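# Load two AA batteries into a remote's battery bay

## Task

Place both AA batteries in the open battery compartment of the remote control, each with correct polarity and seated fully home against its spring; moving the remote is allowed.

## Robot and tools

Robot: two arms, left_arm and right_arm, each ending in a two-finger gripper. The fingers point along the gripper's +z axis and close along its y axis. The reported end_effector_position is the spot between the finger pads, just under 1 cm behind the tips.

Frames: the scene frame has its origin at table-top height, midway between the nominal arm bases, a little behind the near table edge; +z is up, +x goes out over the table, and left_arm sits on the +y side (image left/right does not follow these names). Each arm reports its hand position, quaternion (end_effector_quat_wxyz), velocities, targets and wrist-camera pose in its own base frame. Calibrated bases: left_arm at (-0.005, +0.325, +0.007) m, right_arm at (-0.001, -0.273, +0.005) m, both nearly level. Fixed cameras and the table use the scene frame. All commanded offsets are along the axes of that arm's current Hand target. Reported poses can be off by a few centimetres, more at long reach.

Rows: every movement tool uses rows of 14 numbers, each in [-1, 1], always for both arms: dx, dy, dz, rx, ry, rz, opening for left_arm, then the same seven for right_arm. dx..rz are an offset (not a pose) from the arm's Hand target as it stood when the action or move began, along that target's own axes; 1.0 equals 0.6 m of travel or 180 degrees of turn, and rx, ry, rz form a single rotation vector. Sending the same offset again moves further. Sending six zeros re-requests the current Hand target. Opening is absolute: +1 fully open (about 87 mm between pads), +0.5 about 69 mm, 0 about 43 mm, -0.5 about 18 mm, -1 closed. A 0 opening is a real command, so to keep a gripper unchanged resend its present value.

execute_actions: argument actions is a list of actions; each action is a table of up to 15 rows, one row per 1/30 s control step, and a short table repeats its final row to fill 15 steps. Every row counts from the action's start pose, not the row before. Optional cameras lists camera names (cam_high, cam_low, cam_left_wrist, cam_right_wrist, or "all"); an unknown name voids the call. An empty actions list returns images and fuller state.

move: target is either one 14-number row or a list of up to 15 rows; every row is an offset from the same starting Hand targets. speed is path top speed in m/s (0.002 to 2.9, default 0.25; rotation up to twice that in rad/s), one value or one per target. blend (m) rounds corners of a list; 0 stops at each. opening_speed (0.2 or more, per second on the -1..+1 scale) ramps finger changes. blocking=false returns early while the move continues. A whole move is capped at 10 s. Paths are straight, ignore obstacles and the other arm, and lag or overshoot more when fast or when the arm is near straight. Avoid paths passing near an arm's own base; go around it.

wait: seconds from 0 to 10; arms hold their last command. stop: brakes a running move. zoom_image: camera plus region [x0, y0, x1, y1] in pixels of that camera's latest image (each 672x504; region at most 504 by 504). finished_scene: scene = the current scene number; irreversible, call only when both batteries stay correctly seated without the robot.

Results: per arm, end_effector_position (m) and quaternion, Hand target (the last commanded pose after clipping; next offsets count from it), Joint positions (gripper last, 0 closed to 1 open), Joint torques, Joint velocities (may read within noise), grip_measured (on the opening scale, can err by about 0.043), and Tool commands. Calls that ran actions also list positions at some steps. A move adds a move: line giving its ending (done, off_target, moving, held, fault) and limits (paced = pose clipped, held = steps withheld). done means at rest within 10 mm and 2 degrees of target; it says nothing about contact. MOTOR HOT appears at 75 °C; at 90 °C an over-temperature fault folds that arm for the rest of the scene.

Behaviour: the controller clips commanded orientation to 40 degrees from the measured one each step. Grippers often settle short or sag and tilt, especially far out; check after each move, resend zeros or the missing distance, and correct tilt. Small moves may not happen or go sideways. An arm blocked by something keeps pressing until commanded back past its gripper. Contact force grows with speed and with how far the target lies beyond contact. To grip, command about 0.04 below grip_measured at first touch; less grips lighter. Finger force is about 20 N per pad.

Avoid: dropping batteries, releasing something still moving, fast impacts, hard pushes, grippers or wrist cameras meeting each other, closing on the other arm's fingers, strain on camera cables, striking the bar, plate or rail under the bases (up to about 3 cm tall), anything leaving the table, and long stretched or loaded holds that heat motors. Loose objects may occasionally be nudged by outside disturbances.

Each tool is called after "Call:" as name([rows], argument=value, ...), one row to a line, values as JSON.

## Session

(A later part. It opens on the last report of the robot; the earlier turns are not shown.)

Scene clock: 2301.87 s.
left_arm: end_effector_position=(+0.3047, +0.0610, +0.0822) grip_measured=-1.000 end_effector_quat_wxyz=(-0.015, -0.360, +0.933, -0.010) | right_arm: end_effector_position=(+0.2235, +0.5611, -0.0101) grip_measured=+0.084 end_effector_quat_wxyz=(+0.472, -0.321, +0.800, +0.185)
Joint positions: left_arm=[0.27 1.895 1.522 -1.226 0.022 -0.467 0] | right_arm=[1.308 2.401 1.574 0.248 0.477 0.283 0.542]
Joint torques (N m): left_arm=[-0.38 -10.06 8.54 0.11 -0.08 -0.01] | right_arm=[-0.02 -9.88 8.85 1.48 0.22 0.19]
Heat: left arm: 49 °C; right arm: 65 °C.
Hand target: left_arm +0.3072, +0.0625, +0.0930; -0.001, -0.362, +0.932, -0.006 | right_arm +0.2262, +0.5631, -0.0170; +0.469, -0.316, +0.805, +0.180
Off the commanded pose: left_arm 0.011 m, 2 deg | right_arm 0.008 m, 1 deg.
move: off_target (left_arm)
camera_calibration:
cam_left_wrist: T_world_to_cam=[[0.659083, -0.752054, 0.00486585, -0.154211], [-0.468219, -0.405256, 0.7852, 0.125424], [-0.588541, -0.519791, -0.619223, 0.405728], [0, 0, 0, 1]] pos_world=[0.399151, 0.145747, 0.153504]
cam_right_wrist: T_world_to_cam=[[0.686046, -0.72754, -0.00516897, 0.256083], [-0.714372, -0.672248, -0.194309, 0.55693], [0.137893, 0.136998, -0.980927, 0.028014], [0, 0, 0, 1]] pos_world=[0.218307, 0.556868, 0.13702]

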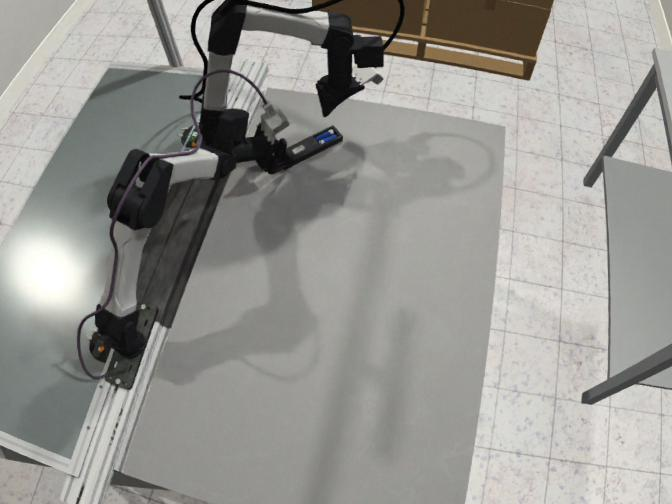

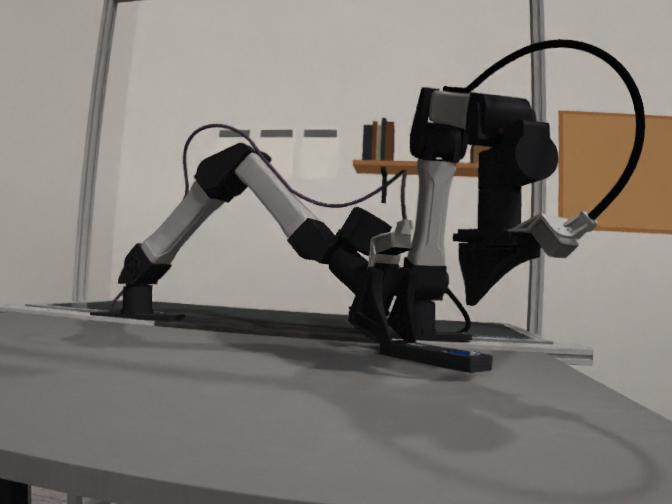

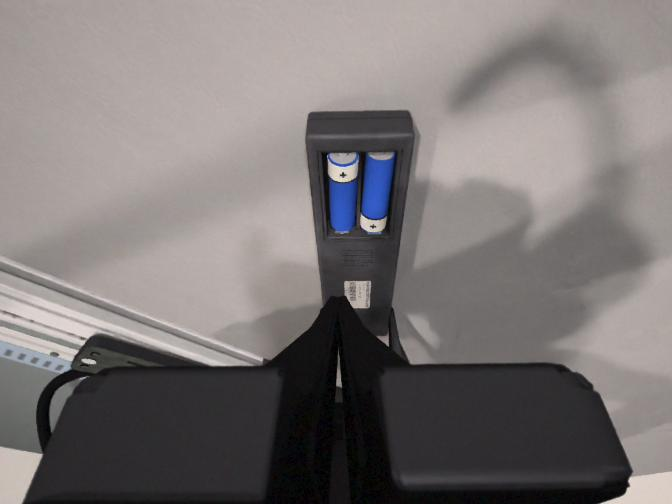

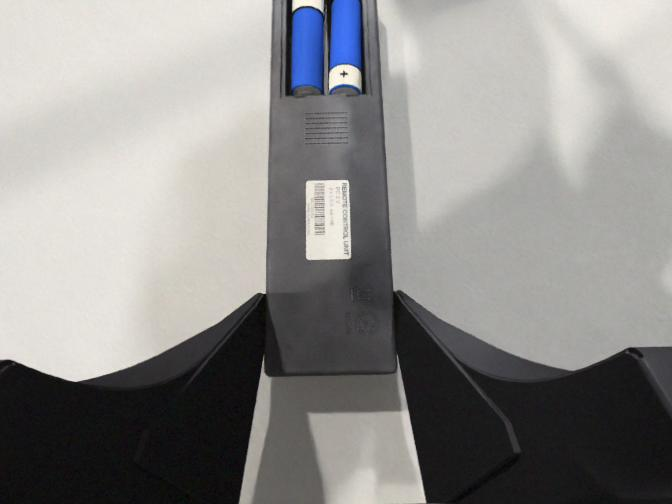

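Call:
move([
  [-0.0234, -0.0273, 0.085, 0, 0, 0, -1, 0, 0, 0, 0, 0, 0, -0.02],
  [-0.0234, -0.0273, 0.14, 0, 0, 0, -1, 0, 0, 0, 0, 0, 0, -0.02],
], speed=[0.15, 0.04], blend=0.01, cameras=["cam_low", "cam_left_wrist"])

Call:
zoom_image(camera="cam_low", region=[430, 335, 500, 375])

Call:
zoom_image(camera="cam_left_wrist", region=[280, 220, 400, 340])

Scene clock: 2339.47 s.
left_arm: end_effector_position=(+0.3234, +0.0570, +0.0162) grip_measured=-1.000 end_effector_quat_wxyz=(-0.009, -0.360, +0.933, -0.010) | right_arm: end_effector_position=(+0.2235, +0.5611, -0.0101) grip_measured=+0.084 end_effector_quat_wxyz=(+0.472, -0.321, +0.800, +0.185)
Joint positions: left_arm=[0.246 2.007 1.41 -0.988 0.022 -0.49 0] | right_arm=[1.308 2.401 1.574 0.248 0.477 0.283 0.542]
Joint torques (N m): left_arm=[-0.39 -7.76 6.12 0.6 -0.08 -0.01] | right_arm=[0.01 -9.88 8.88 1.48 0.21 0.2]
Heat: left arm: 53 °C; right arm: 65 °C.
Hand target: left_arm +0.3288, +0.0590, +0.0091; -0.001, -0.362, +0.932, -0.006 | right_arm +0.2262, +0.5631, -0.0170; +0.469, -0.316, +0.805, +0.180
Off the commanded pose: left_arm 0.009 m, 1 deg | right_arm 0.008 m, 1 deg.
move: done
camera_calibration:
cam_left_wrist: T_world_to_cam=[[0.658136, -0.752827, 0.0104093, -0.168923], [-0.478842, -0.407864, 0.777405, 0.188143], [-0.581005, -0.516623, -0.628915, 0.371424], [0, 0, 0, 1]] pos_world=[0.417064, 0.141453, 0.0890892]
Images, in order (width x height): cam_low 672x504, cam_left_wrist 672x504.

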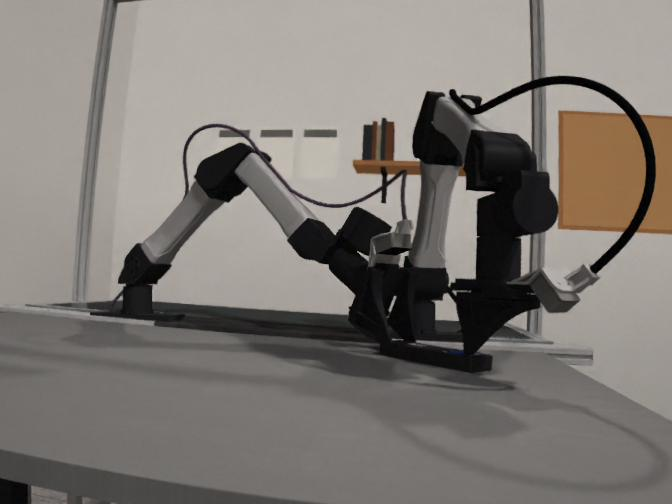

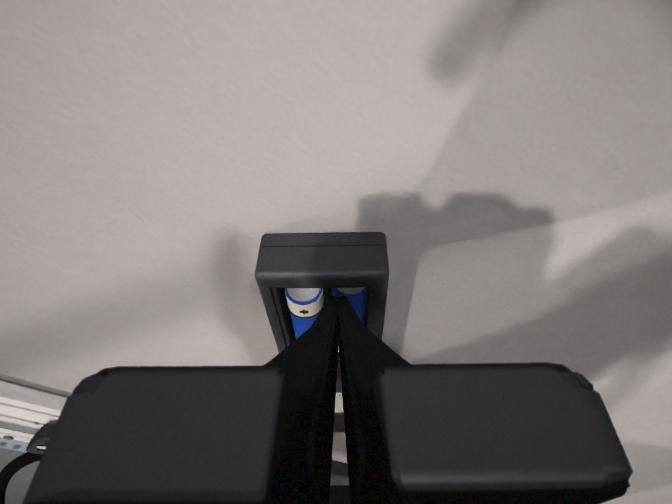

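Scaled by 7.200 from the camera's 672x504 image, which has a finer 960x720 frame.

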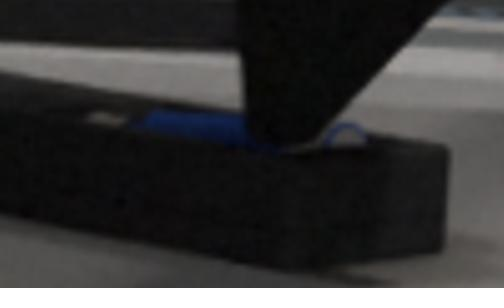

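Scaled by 4.200 from the camera's 672x504 image, which has a finer 960x720 frame.

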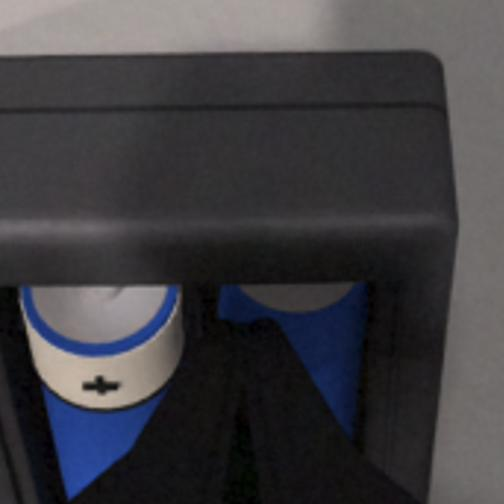

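Call:
move([
  [0, 0, -0.055, 0, 0, 0, -1, 0, 0, 0, 0, 0, 0, -0.02],
  [0.0661, 0.0221, -0.055, 0, 0, 0, -1, 0, 0, 0, 0, 0, 0, -0.02],
  [0.0661, 0.0221, 0.0, 0, 0, 0, -1, 0, 0, 0, 0, 0, 0, -0.02],
], speed=[0.15, 0.15, 0.05], blend=0.01, cameras=["cam_left_wrist", "cam_right_wrist"])

Call:
zoom_image(camera="cam_left_wrist", region=[280, 220, 400, 340])

Call:
zoom_image(camera="cam_right_wrist", region=[250, 0, 410, 120])

Scene clock: 2355.73 s.
left_arm: end_effector_position=(+0.2824, +0.0394, +0.0164) grip_measured=-1.000 end_effector_quat_wxyz=(-0.019, -0.360, +0.933, -0.008) | right_arm: end_effector_position=(+0.2235, +0.5611, -0.0101) grip_measured=+0.084 end_effector_quat_wxyz=(+0.472, -0.321, +0.800, +0.185)
Joint positions: left_arm=[0.224 1.872 1.217 -0.952 0.022 -0.512 0] | right_arm=[1.308 2.401 1.574 0.248 0.477 0.283 0.542]
Joint torques (N m): left_arm=[-0.44 -7.32 4.97 0.8 -0.08 -0.02] | right_arm=[-0.05 -9.94 8.84 1.48 0.21 0.2]
Heat: left arm: 51 °C; right arm: 65 °C.
Hand target: left_arm +0.2906, +0.0420, +0.0092; -0.001, -0.362, +0.932, -0.006 | right_arm +0.2262, +0.5631, -0.0170; +0.469, -0.316, +0.805, +0.180
Off the commanded pose: left_arm 0.011 m, 2 deg | right_arm 0.008 m, 1 deg.
move: off_target (left_arm)
camera_calibration:
cam_left_wrist: T_world_to_cam=[[0.657893, -0.753112, -0.000202512, -0.154866], [-0.462299, -0.404061, 0.789313, 0.156179], [-0.594522, -0.51919, -0.613991, 0.342213], [0, 0, 0, 1]] pos_world=[0.37754, 0.124148, 0.0868105]
cam_right_wrist: T_world_to_cam=[[0.686046, -0.72754, -0.00516897, 0.256083], [-0.714372, -0.672248, -0.194309, 0.55693], [0.137893, 0.136998, -0.980927, 0.028014], [0, 0, 0, 1]] pos_world=[0.218307, 0.556868, 0.13702]
Images, in order (width x height): cam_left_wrist 672x504, cam_right_wrist 672x504.

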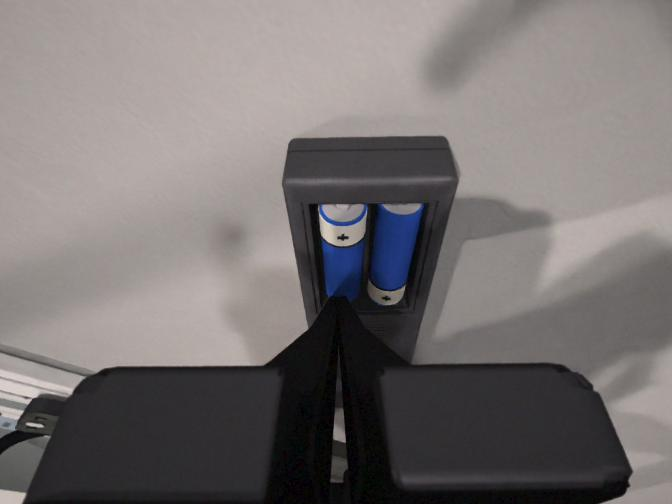

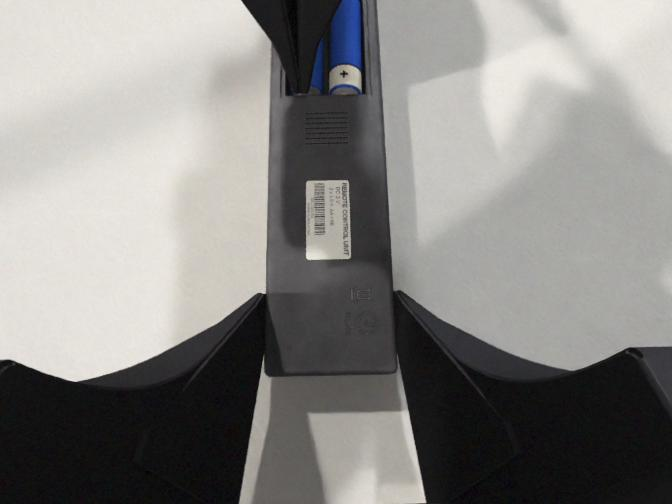

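Scaled by 4.200 from the camera's 672x504 image, which has a finer 960x720 frame.

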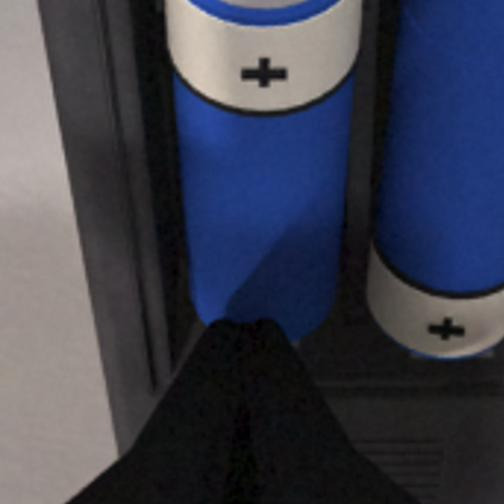

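Scaled by 3.150 from the camera's 672x504 image, which has a finer 960x720 frame.

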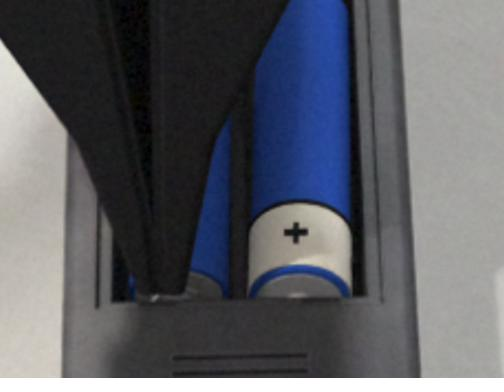

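Call:
move([
  [0, 0, -0.055, 0, 0, 0, -1, 0, 0, 0, 0, 0, 0, -0.02],
  [-0.0617, 0.0045, -0.055, 0, 0, 0, -1, 0, 0, 0, 0, 0, 0, -0.02],
  [-0.0617, 0.0045, 0.045, 0, 0, 0, -1, 0, 0, 0, 0, 0, 0, -0.02],
  [-0.0117, 0.0045, 0.06, 0, 0, 0, -1, 0, 0, 0, 0, 0, 0, -0.02],
], speed=[0.15, 0.15, 0.06, 0.06], blend=[0.01, 0.01, 0, 0], cameras=["cam_left_wrist", "cam_right_wrist"])

Call:
zoom_image(camera="cam_left_wrist", region=[280, 220, 400, 340])

Call:
zoom_image(camera="cam_right_wrist", region=[250, 0, 410, 120])

Scene clock: 2376.77 s.
left_arm: end_effector_position=(+0.3080, +0.0605, +0.0155) grip_measured=-1.000 end_effector_quat_wxyz=(+0.046, -0.362, +0.931, -0.008) | right_arm: end_effector_position=(+0.2235, +0.5611, -0.0101) grip_measured=+0.084 end_effector_quat_wxyz=(+0.472, -0.321, +0.800, +0.185)
Joint positions: left_arm=[0.259 1.859 1.214 -0.833 0.006 -0.483 0] | right_arm=[1.308 2.401 1.574 0.248 0.477 0.283 0.542]
Joint torques (N m): left_arm=[-1.91 -1.55 0.13 1.04 0.07 -0.11] | right_arm=[-0.01 -9.87 8.85 1.46 0.2 0.21]
Heat: left arm: 50 °C; right arm: 65 °C.
Hand target: left_arm +0.2941, +0.0483, -0.0269; -0.001, -0.362, +0.932, -0.006 | right_arm +0.2262, +0.5631, -0.0170; +0.469, -0.316, +0.805, +0.180
Off the commanded pose: left_arm 0.046 m, 5 deg | right_arm 0.008 m, 1 deg.
move: off_target (left_arm)
camera_calibration:
cam_left_wrist: T_world_to_cam=[[0.659612, -0.750325, 0.0438735, -0.157297], [-0.550636, -0.442684, 0.707694, 0.208031], [-0.511578, -0.490961, -0.705156, 0.342045], [0, 0, 0, 1]] pos_world=[0.393287, 0.141999, 0.100873]
cam_right_wrist: T_world_to_cam=[[0.686046, -0.72754, -0.00516897, 0.256083], [-0.714372, -0.672248, -0.194309, 0.55693], [0.137893, 0.136998, -0.980927, 0.028014], [0, 0, 0, 1]] pos_world=[0.218307, 0.556868, 0.13702]
Images, in order (width x height): cam_left_wrist 672x504, cam_right_wrist 672x504.

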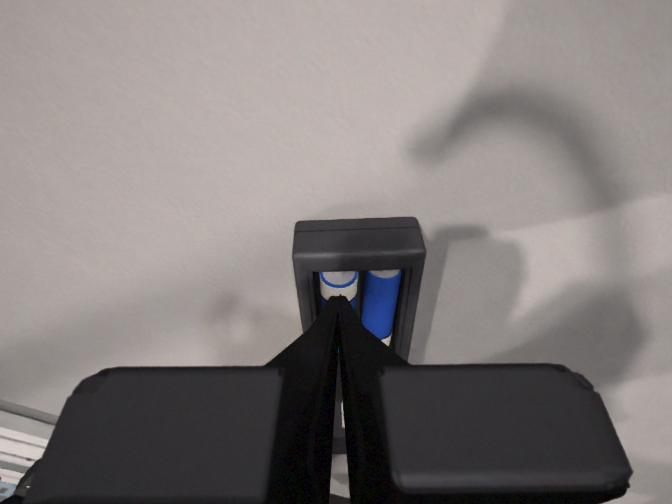

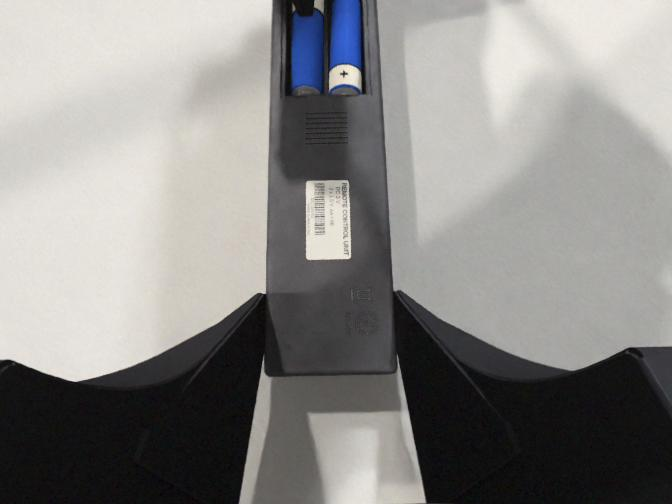

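Scaled by 4.200 from the camera's 672x504 image, which has a finer 960x720 frame.

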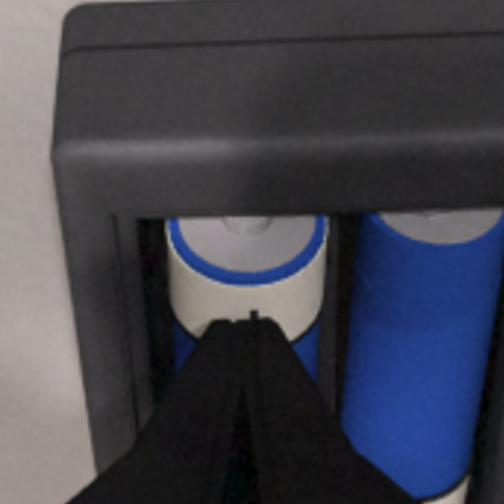

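Scaled by 3.150 from the camera's 672x504 image, which has a finer 960x720 frame.

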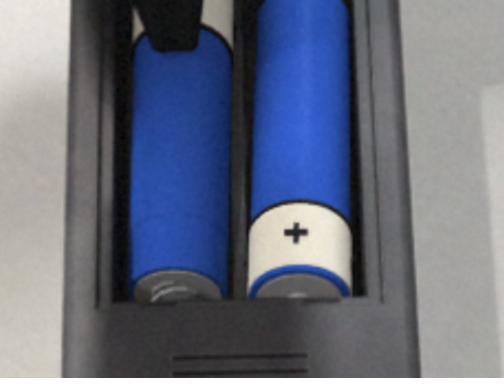

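Call:
move([
  [0, 0, -0.15, 0, 0, 0, -1, 0, 0, 0, 0, 0, 0, -0.02],
], speed=0.12, cameras=["cam_left_wrist", "cam_right_wrist", "cam_low"])

Call:
zoom_image(camera="cam_low", region=[430, 335, 500, 375])

Call:
zoom_image(camera="cam_left_wrist", region=[290, 110, 430, 260])

Call:
zoom_image(camera="cam_right_wrist", region=[250, 0, 410, 120])

Scene clock: 2391.20 s.
left_arm: end_effector_position=(+0.2878, +0.0497, +0.0509) grip_measured=-1.000 end_effector_quat_wxyz=(-0.018, -0.359, +0.933, +0.000) | right_arm: end_effector_position=(+0.2235, +0.5611, -0.0101) grip_measured=+0.084 end_effector_quat_wxyz=(+0.472, -0.321, +0.800, +0.185)
Joint positions: left_arm=[0.241 1.854 1.341 -1.092 0.003 -0.493 0] | right_arm=[1.308 2.401 1.574 0.248 0.477 0.283 0.542]
Joint torques (N m): left_arm=[-0.13 -9.81 8.75 0.13 0.09 -0.01] | right_arm=[-0.03 -9.84 8.84 1.48 0.21 0.21]
Heat: left arm: 47 °C; right arm: 65 °C.
Hand target: left_arm +0.2939, +0.0494, +0.0631; -0.001, -0.362, +0.932, -0.005 | right_arm +0.2262, +0.5631, -0.0170; +0.469, -0.316, +0.805, +0.180
Off the commanded pose: left_arm 0.014 m, 2 deg | right_arm 0.008 m, 1 deg.
move: off_target (left_arm)
camera_calibration:
cam_left_wrist: T_world_to_cam=[[0.655733, -0.754831, -0.015651, -0.149218], [-0.460999, -0.416721, 0.783469, 0.136163], [-0.597909, -0.506531, -0.621234, 0.372657], [0, 0, 0, 1]] pos_world=[0.383433, 0.13287, 0.122493]
cam_right_wrist: T_world_to_cam=[[0.686046, -0.72754, -0.00516897, 0.256083], [-0.714372, -0.672248, -0.194309, 0.55693], [0.137893, 0.136998, -0.980927, 0.028014], [0, 0, 0, 1]] pos_world=[0.218307, 0.556868, 0.13702]
Images, in order (width x height): cam_low 672x504, cam_left_wrist 672x504, cam_right_wrist 672x504.

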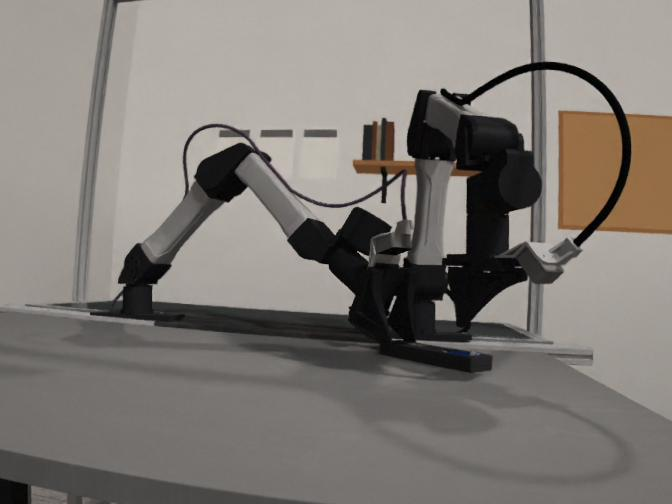

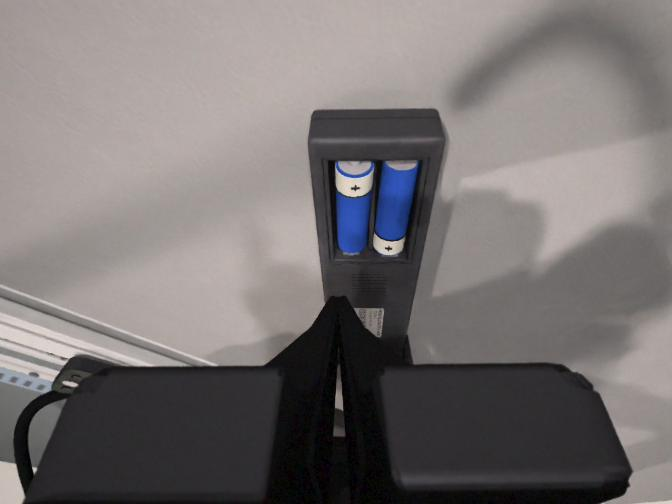

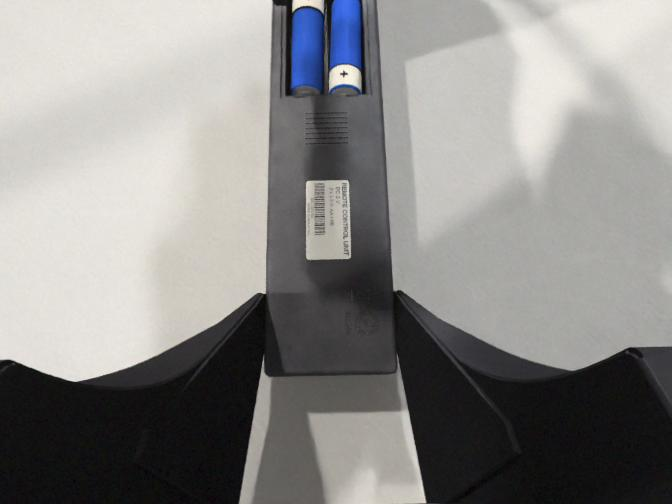

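Scaled by 7.200 from the camera's 672x504 image, which has a finer 960x720 frame.

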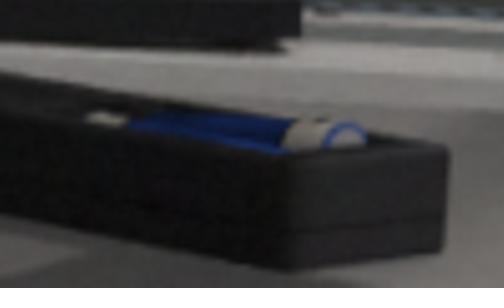

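Scaled by 3.360 from the camera's 672x504 image, which has a finer 960x720 frame.

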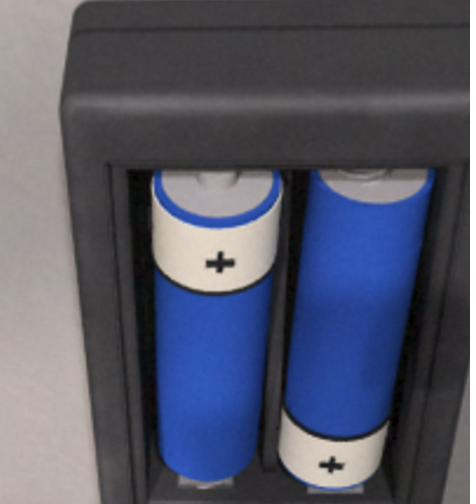

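Scaled by 3.150 from the camera's 672x504 image, which has a finer 960x720 frame.

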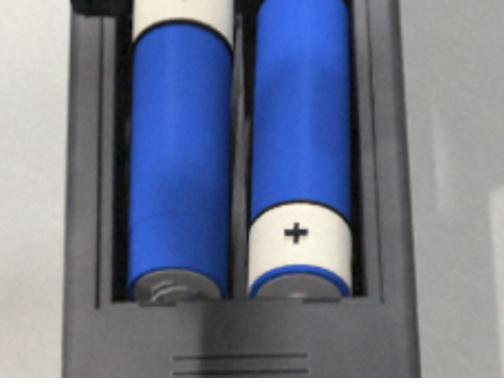

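Call:
move([
  [-0.134, 0.146, -0.1357, 0, 0, 0, -1, 0, 0, 0, 0, 0, 0, -0.02],
  [-0.134, 0.146, -0.1357, 0, 0, 0, -1, 0, 0, 0, 0, 0, 0, 0.5],
  [-0.134, 0.146, -0.1357, 0, 0, 0, -1, -0.09, 0, -0.055, 0, 0, 0, 0.5],
], speed=[0.25, 0.25, 0.12], opening_speed=0.8, cameras=["all"])

Call:
zoom_image(camera="cam_right_wrist", region=[250, 0, 420, 130])

Scene clock: 2427.47 s.
left_arm: end_effector_position=(+0.2911, +0.1683, +0.1430) grip_measured=-1.000 end_effector_quat_wxyz=(+0.001, -0.366, +0.930, -0.003) | right_arm: end_effector_position=(+0.2200, +0.5464, -0.0005) grip_measured=+0.500 end_effector_quat_wxyz=(+0.443, -0.340, +0.816, +0.148)
Joint positions: left_arm=[0.552 1.989 1.899 -1.48 0.006 -0.198 0] | right_arm=[1.307 2.356 1.618 0.051 0.478 0.288 0.75]
Joint torques (N m): left_arm=[-0.29 -7.72 9.1 0.19 0.09 0.15] | right_arm=[0.25 -17.51 9.54 1.58 0.25 0.17]
Heat: left arm: 49 °C; right arm: 66 °C.
Hand target: left_arm +0.2939, +0.1690, +0.1432; -0.001, -0.362, +0.932, -0.006 | right_arm +0.2246, +0.5621, +0.0462; +0.469, -0.316, +0.805, +0.180
Off the commanded pose: left_arm 0.003 m, 1 deg | right_arm 0.050 m, 6 deg.
move: off_target (right_arm)
camera_calibration:
cam_left_wrist: T_world_to_cam=[[0.668537, -0.743668, 0.00393183, -0.0688886], [-0.482892, -0.430074, 0.762792, 0.126465], [-0.565573, -0.511853, -0.646632, 0.487066], [0, 0, 0, 1]] pos_world=[0.382594, 0.252465, 0.218757]
cam_right_wrist: T_world_to_cam=[[0.683587, -0.728264, 0.0483901, 0.248638], [-0.721801, -0.684373, -0.103135, 0.554654], [0.108227, 0.0355739, -0.99349, 0.101845], [0, 0, 0, 1]] pos_world=[0.219362, 0.557041, 0.146355]

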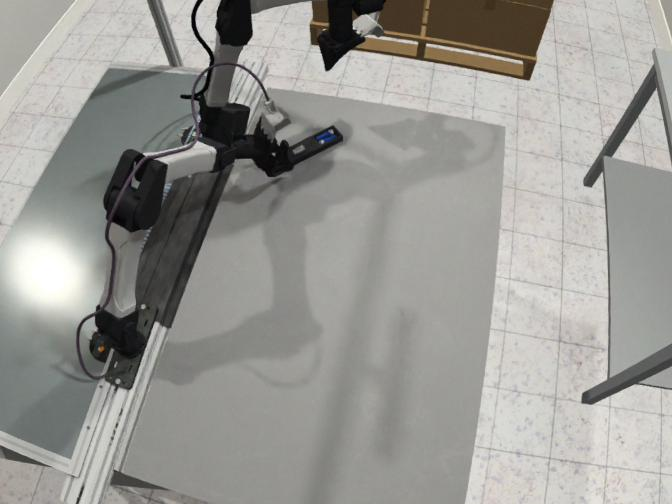

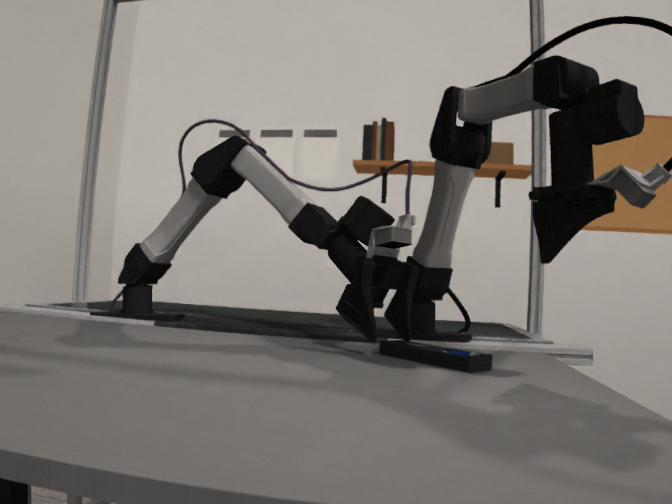

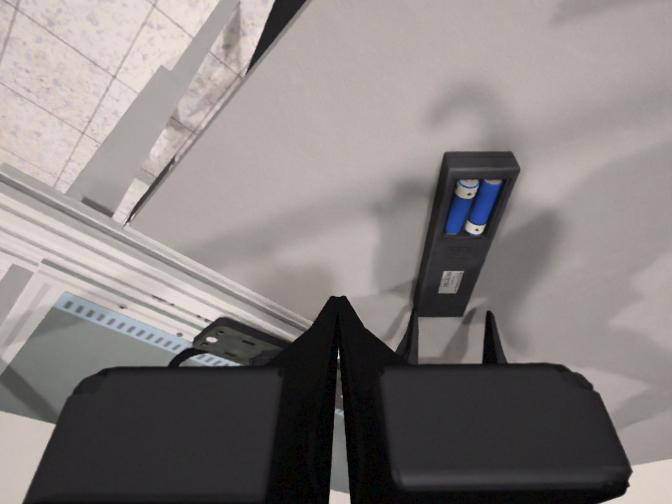

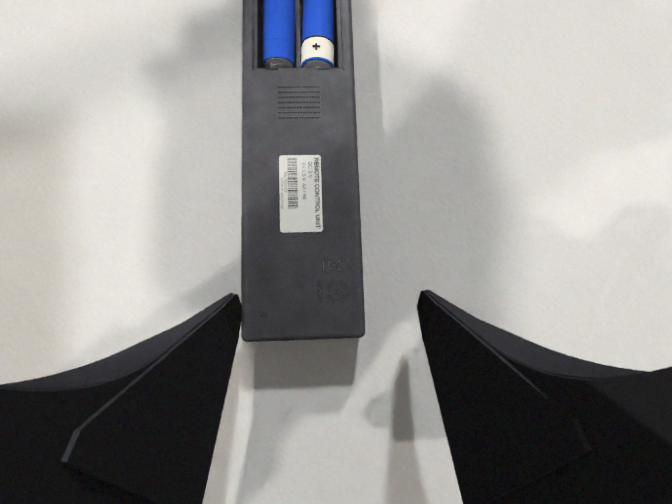

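Scaled by 2.965 from the camera's 672x504 image, which has a finer 960x720 frame.

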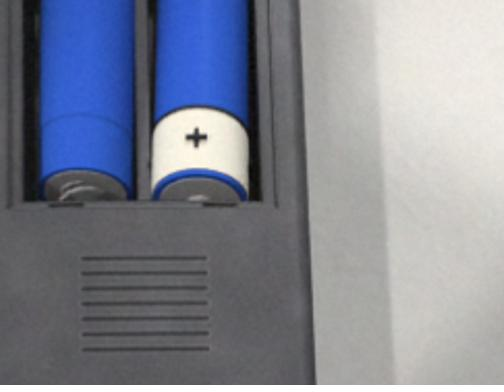

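Call:
move(target=[0, 0, 0, 0, 0, 0, -1, 0, 0, 0, 0, 0, 0, 0.5], speed=0.12, cameras=["cam_low", "cam_high"])

Call:
zoom_image(camera="cam_low", region=[320, 150, 520, 380])

Call:
zoom_image(camera="cam_high", region=[150, 50, 400, 230])

Scene clock: 2438.13 s.
left_arm: end_effector_position=(+0.2911, +0.1683, +0.1430) grip_measured=-1.000 end_effector_quat_wxyz=(+0.001, -0.366, +0.930, -0.003) | right_arm: end_effector_position=(+0.2200, +0.5462, -0.0007) grip_measured=+0.500 end_effector_quat_wxyz=(+0.443, -0.340, +0.816, +0.148)
Joint positions: left_arm=[0.552 1.989 1.899 -1.48 0.006 -0.198 0] | right_arm=[1.307 2.356 1.618 0.05 0.478 0.288 0.75]
Joint torques (N m): left_arm=[-0.24 -7.71 9.17 0.18 0.08 0.16] | right_arm=[0.25 -17.61 9.47 1.6 0.24 0.16]
Heat: left arm: 49 °C; right arm: 74 °C.
Hand target: left_arm +0.2939, +0.1690, +0.1432; -0.001, -0.362, +0.932, -0.006 | right_arm +0.2246, +0.5621, +0.0462; +0.469, -0.316, +0.805, +0.180
Off the commanded pose: left_arm 0.003 m, 1 deg | right_arm 0.050 m, 6 deg.
move: off_target (right_arm)
Images, in order (width x height): cam_high 672x504, cam_low 672x504.

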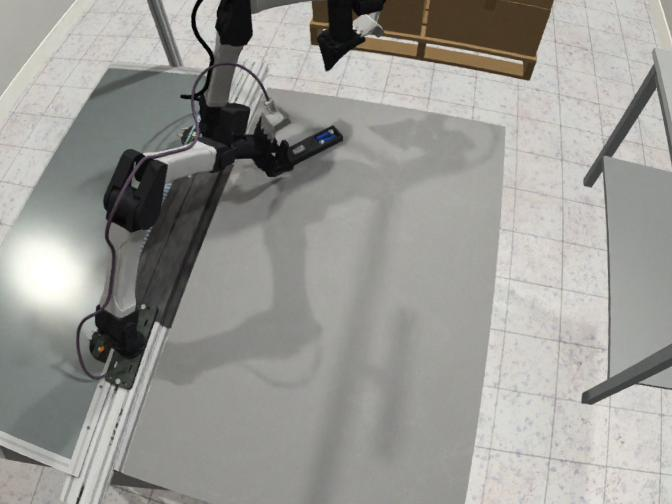

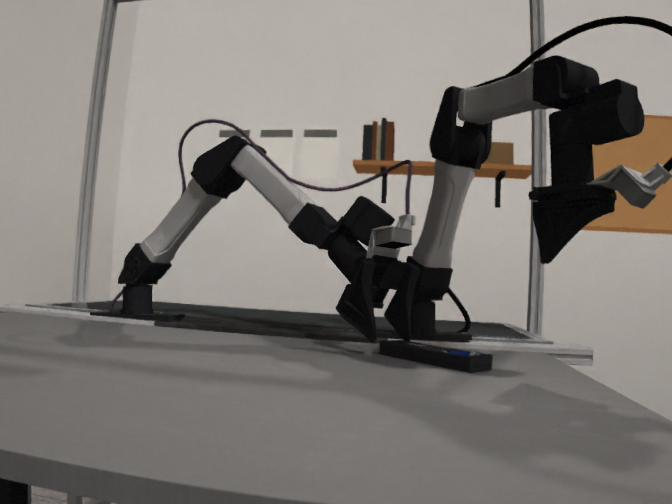

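Scaled by 2.191 from the camera's 672x504 image, which has a finer 960x720 frame.

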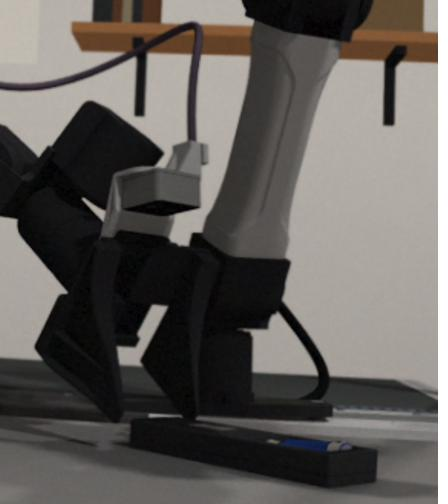

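Scaled by 2.016 from the camera's 672x504 image, which has a finer 960x720 frame.

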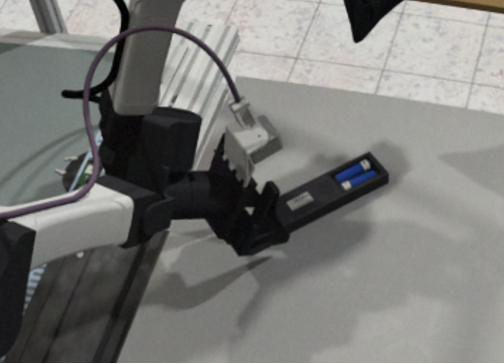

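Call:
move(target=[0, 0, 0, 0, 0, 0, -1, -0.05, 0, -0.2, 0, 0, 0, 0.5], speed=0.2, cameras=["cam_low", "cam_right_wrist"])

Scene clock: 2445.50 s.
left_arm: end_effector_position=(+0.2911, +0.1683, +0.1430) grip_measured=-1.000 end_effector_quat_wxyz=(+0.001, -0.366, +0.930, -0.003) | right_arm: end_effector_position=(+0.1575, +0.5046, +0.1148) grip_measured=+0.500 end_effector_quat_wxyz=(+0.459, -0.331, +0.807, +0.168)
Joint positions: left_arm=[0.552 1.989 1.899 -1.48 0.006 -0.198 0] | right_arm=[1.424 1.972 1.456 -0.152 0.568 0.364 0.75]
Joint torques (N m): left_arm=[-0.27 -7.69 9.13 0.18 0.1 0.16] | right_arm=[0.2 -13.42 6 1.62 0.32 0.18]
Heat: left arm: 49 °C; right arm: 78 °C. Fold the right arm in close to its base, or ease its load, before you think long.
Hand target: left_arm +0.2939, +0.1690, +0.1432; -0.001, -0.362, +0.932, -0.006 | right_arm +0.1584, +0.5021, +0.1318; +0.469, -0.316, +0.805, +0.180
Off the commanded pose: left_arm 0.003 m, 1 deg | right_arm 0.017 m, 3 deg.
MOTOR HOT: joint 2 (shoulder) of the right arm reports 78 °C; the controller's stop level is 90 °C. To cool a motor, set the load down, stop pushing, or move to a pose that needs little force.
move: off_target (right_arm)
camera_calibration:
cam_right_wrist: T_world_to_cam=[[0.68678, -0.726582, 0.0202869, 0.257251], [-0.716112, -0.68114, -0.152421, 0.495973], [0.124564, 0.0901518, -0.988107, 0.194022], [0, 0, 0, 1]] pos_world=[0.15433, 0.507249, 0.262092]
Images, in order (width x height): cam_low 672x504, cam_right_wrist 672x504.

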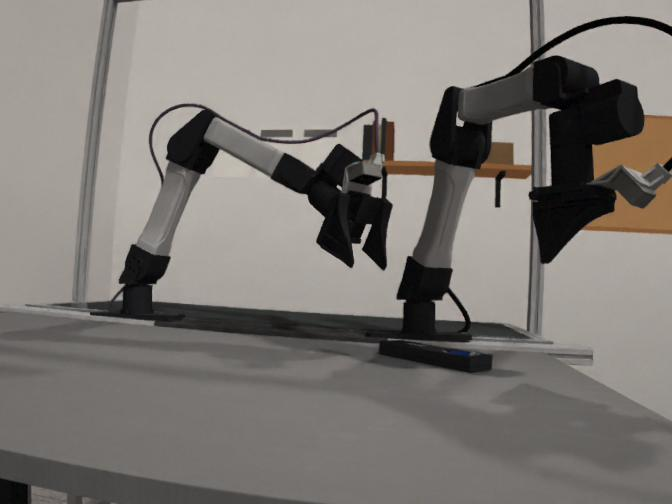

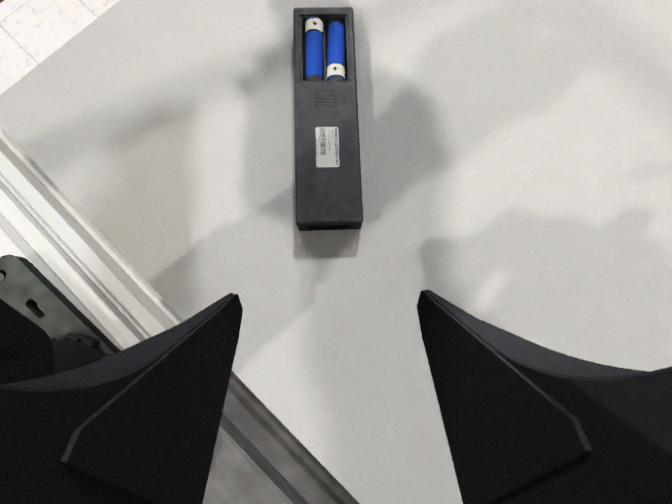

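Call:
zoom_image(camera="cam_right_wrist", region=[285, 0, 370, 90])

Call:
move(target=[0, 0, 0, 0, 0, 0, -1, -0.08, 0.0, -0.22, 0, 0, 0, 0.5], speed=0.25, cameras=["cam_right_wrist", "cam_low"])

Scaled by 5.600 from the camera's 672x504 image, which has a finer 960x720 frame.

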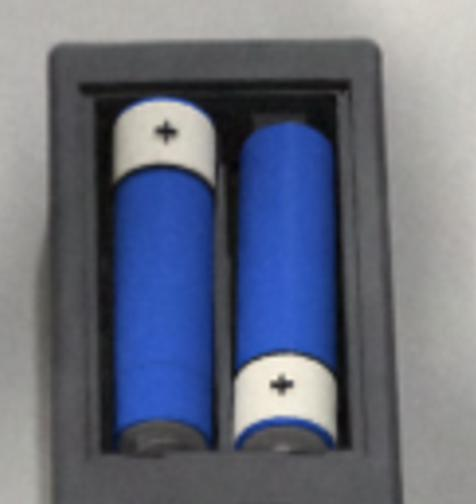

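Scene clock: 2451.40 s.
left_arm: end_effector_position=(+0.2911, +0.1683, +0.1430) grip_measured=-1.000 end_effector_quat_wxyz=(+0.001, -0.366, +0.930, -0.003) | right_arm: end_effector_position=(+0.0899, +0.4372, +0.2148) grip_measured=+0.500 end_effector_quat_wxyz=(+0.456, -0.338, +0.809, +0.156)
Joint positions: left_arm=[0.552 1.989 1.899 -1.48 0.006 -0.198 0] | right_arm=[1.588 1.689 1.528 -0.611 0.696 0.493 0.75]
Joint torques (N m): left_arm=[-0.28 -7.76 9.13 0.2 0.09 0.16] | right_arm=[0.36 -9.43 9.98 1.51 0.4 0.2]
Heat: left arm: 48 °C; right arm: 76 °C. Fold the right arm in close to its base, or ease its load, before you think long.
Hand target: left_arm +0.2939, +0.1690, +0.1432; -0.001, -0.362, +0.932, -0.006 | right_arm +0.0909, +0.4411, +0.2388; +0.469, -0.316, +0.805, +0.180
Off the commanded pose: left_arm 0.003 m, 1 deg | right_arm 0.024 m, 4 deg.
MOTOR HOT: still on. Joint 2 (shoulder) of the right arm reports 76 °C.
move: off_target (right_arm)
camera_calibration:
cam_right_wrist: T_world_to_cam=[[0.686275, -0.726062, 0.0431325, 0.247656], [-0.71587, -0.684753, -0.136546, 0.415092], [0.128676, 0.0628306, -0.989694, 0.319165], [0, 0, 0, 1]] pos_world=[0.0861232, 0.443996, 0.361873]
Images, in order (width x height): cam_low 672x504, cam_right_wrist 672x504.

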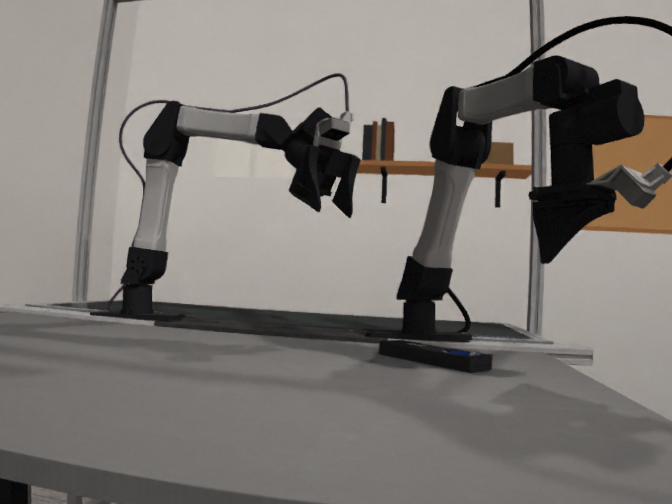

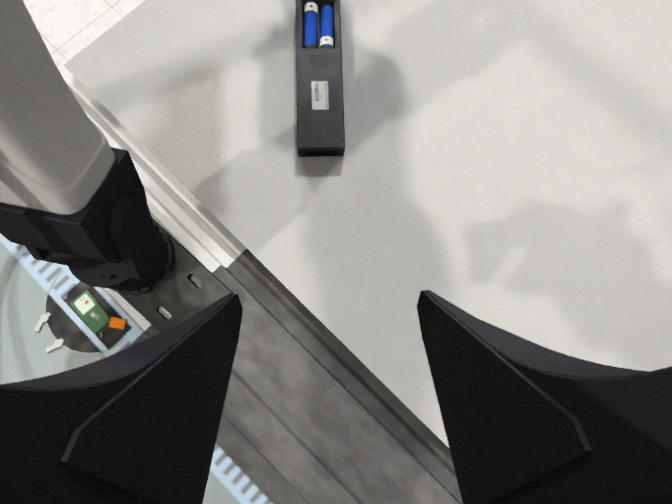

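Call:
move(target=[0, 0, 0, 0, 0, 0, -1, 0.08, -0.42, -0.137, 0, 0, 0, 0.5], speed=0.35, cameras=["cam_high"])

Scene clock: 2492.23 s.
left_arm: end_effector_position=(+0.2911, +0.1683, +0.1430) grip_measured=-1.000 end_effector_quat_wxyz=(+0.001, -0.366, +0.930, -0.003) | right_arm: end_effector_position=(+0.1912, +0.1897, +0.2448) grip_measured=+0.500 end_effector_quat_wxyz=(+0.476, -0.308, +0.804, +0.180)
Joint positions: left_arm=[0.552 1.989 1.899 -1.48 0.006 -0.198 0] | right_arm=[0.836 0.813 0.966 -0.66 0.095 0.048 0.75]
Joint torques (N m): left_arm=[-0.2 -7.68 9.16 0.19 0.09 0.15] | right_arm=[-0.35 0.34 5.81 1.8 -0.15 -0.12]
Heat: left arm: 48 °C; right arm: 65 °C.
Hand target: left_arm +0.2939, +0.1690, +0.1432; -0.001, -0.362, +0.932, -0.006 | right_arm +0.1913, +0.1912, +0.2396; +0.469, -0.316, +0.805, +0.180
Off the commanded pose: left_arm 0.003 m, 1 deg | right_arm 0.005 m, 1 deg.
MOTOR HOT: cleared for the motors of the right arm.
move: done
Images, in order (width x height): cam_high 672x504.

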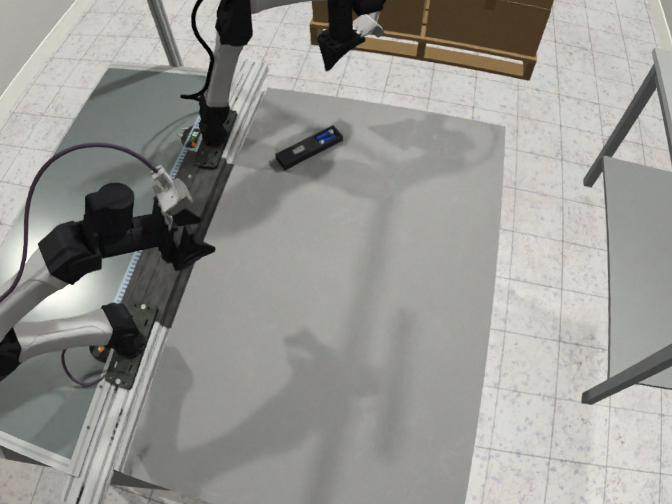

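Call:
move([
  [0.0, -0.1, -0.05, 0, 0, 0.3, -1, 0, 0, 0, 0, 0, 0, 0.5],
  [0.1453, -0.2478, 0.0585, 0, 0, 0.62, -1, 0, 0, 0, 0, 0, 0, 0.5],
], speed=0.35, blend=0.03, cameras=["cam_left_wrist"])

Scene clock: 2502.67 s.
left_arm: end_effector_position=(+0.3250, +0.0000, +0.0998) grip_measured=-1.000 end_effector_quat_wxyz=(-0.022, +0.565, +0.825, -0.016) | right_arm: end_effector_position=(+0.1912, +0.1897, +0.2448) grip_measured=+0.500 end_effector_quat_wxyz=(+0.476, -0.308, +0.804, +0.180)
Joint positions: left_arm=[-0.11 1.895 1.592 -1.323 0.006 1.09 0] | right_arm=[0.836 0.813 0.966 -0.66 0.095 0.048 0.75]
Joint torques (N m): left_arm=[0.25 -11.37 6.16 0.38 0.15 0.18] | right_arm=[-0.34 0.29 5.83 1.8 -0.16 -0.08]
Heat: left arm: 48 °C; right arm: 61 °C.
Hand target: left_arm +0.3299, +0.0002, +0.1101; +0.004, +0.567, +0.823, -0.004 | right_arm +0.1914, +0.1911, +0.2396; +0.469, -0.316, +0.805, +0.180
Off the commanded pose: left_arm 0.011 m, 3 deg | right_arm 0.005 m, 1 deg.
move: off_target (left_arm)
camera_calibration:
cam_left_wrist: T_world_to_cam=[[-0.9373, -0.345121, 0.0485827, 0.300916], [-0.183236, 0.606547, 0.773644, 0.00488078], [-0.296469, 0.716234, -0.631755, 0.303272], [0, 0, 0, 1]] pos_world=[0.372854, -0.116322, 0.173199]
Images, in order (width x height): cam_left_wrist 672x504.

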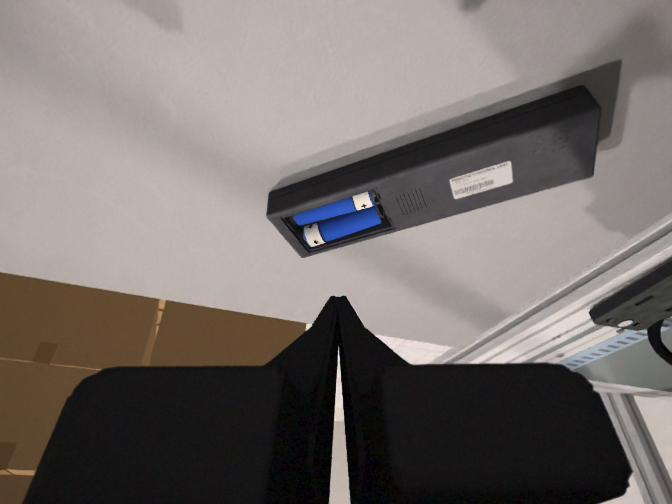

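Call:
zoom_image(camera="cam_left_wrist", region=[265, 185, 395, 265])

Call:
zoom_image(camera="cam_left_wrist", region=[280, 205, 340, 255])

Scaled by 3.877 from the camera's 672x504 image, which has a finer 960x720 frame.

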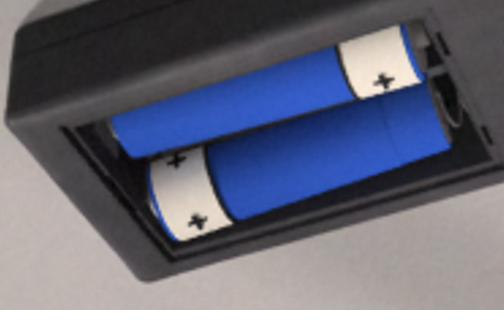

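Scaled by 8.400 from the camera's 672x504 image, which has a finer 960x720 frame.

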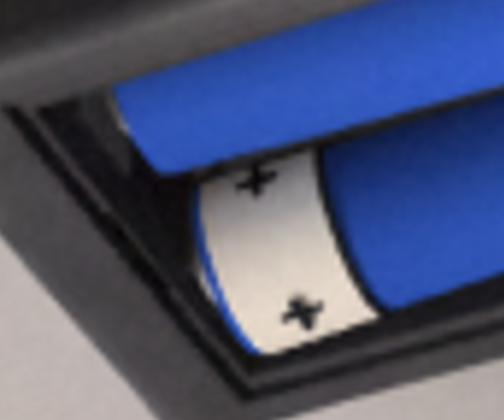

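Call:
move([
  [0.2832, 0.044, -0.0585, 0, 0, -0.62, -1, 0, 0, 0, 0, 0, 0, 0.5],
  [0.2832, 0.044, -0.0585, 0, 0, -0.62, -1, -0.0003, 0.4198, 0.3577, 0, 0, 0, 0.5],
  [0.2832, 0.044, -0.0585, 0, 0, -0.62, -1, -0.0295, 0.4183, 0.5158, 0, 0, 0, 0.5],
], speed=[0.3, 0.3, 0.2], blend=[0.03, 0.03, 0], cameras=["cam_right_wrist", "cam_low"])

Scene clock: 2565.73 s.
left_arm: end_effector_position=(+0.2917, +0.1671, +0.1434) grip_measured=-1.000 end_effector_quat_wxyz=(+0.002, -0.357, +0.934, -0.003) | right_arm: end_effector_position=(+0.2276, +0.5508, +0.0923) grip_measured=+0.500 end_effector_quat_wxyz=(+0.465, -0.313, +0.812, +0.166)
Joint positions: left_arm=[0.546 1.988 1.9 -1.48 0.006 -0.184 0] | right_arm=[1.302 2.223 1.734 -0.136 0.499 0.306 0.75]
Joint torques (N m): left_arm=[0.21 -7.65 9.11 0.17 0.1 0.01] | right_arm=[0.54 -10.33 10.5 1.69 0.02 -0.06]
Heat: left arm: 54 °C; right arm: 53 °C.
Hand target: left_arm +0.2941, +0.1687, +0.1432; -0.001, -0.362, +0.932, -0.006 | right_arm +0.2265, +0.5631, +0.0999; +0.469, -0.316, +0.805, +0.180
Off the commanded pose: left_arm 0.003 m, 1 deg | right_arm 0.014 m, 2 deg.
move: off_target (right_arm)
camera_calibration:
cam_right_wrist: T_world_to_cam=[[0.659105, -0.751983, 0.0101481, 0.264426], [-0.740807, -0.651516, -0.163496, 0.564564], [0.129558, 0.100244, -0.986492, 0.152034], [0, 0, 0, 1]] pos_world=[0.224251, 0.551426, 0.239602]
Images, in order (width x height): cam_low 672x504, cam_right_wrist 672x504.

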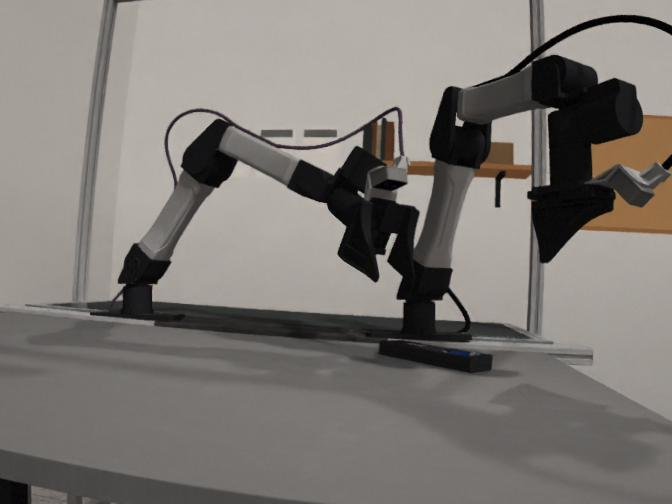

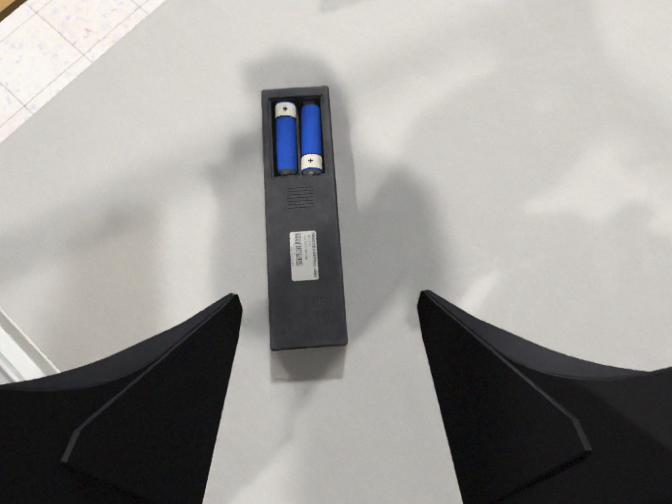

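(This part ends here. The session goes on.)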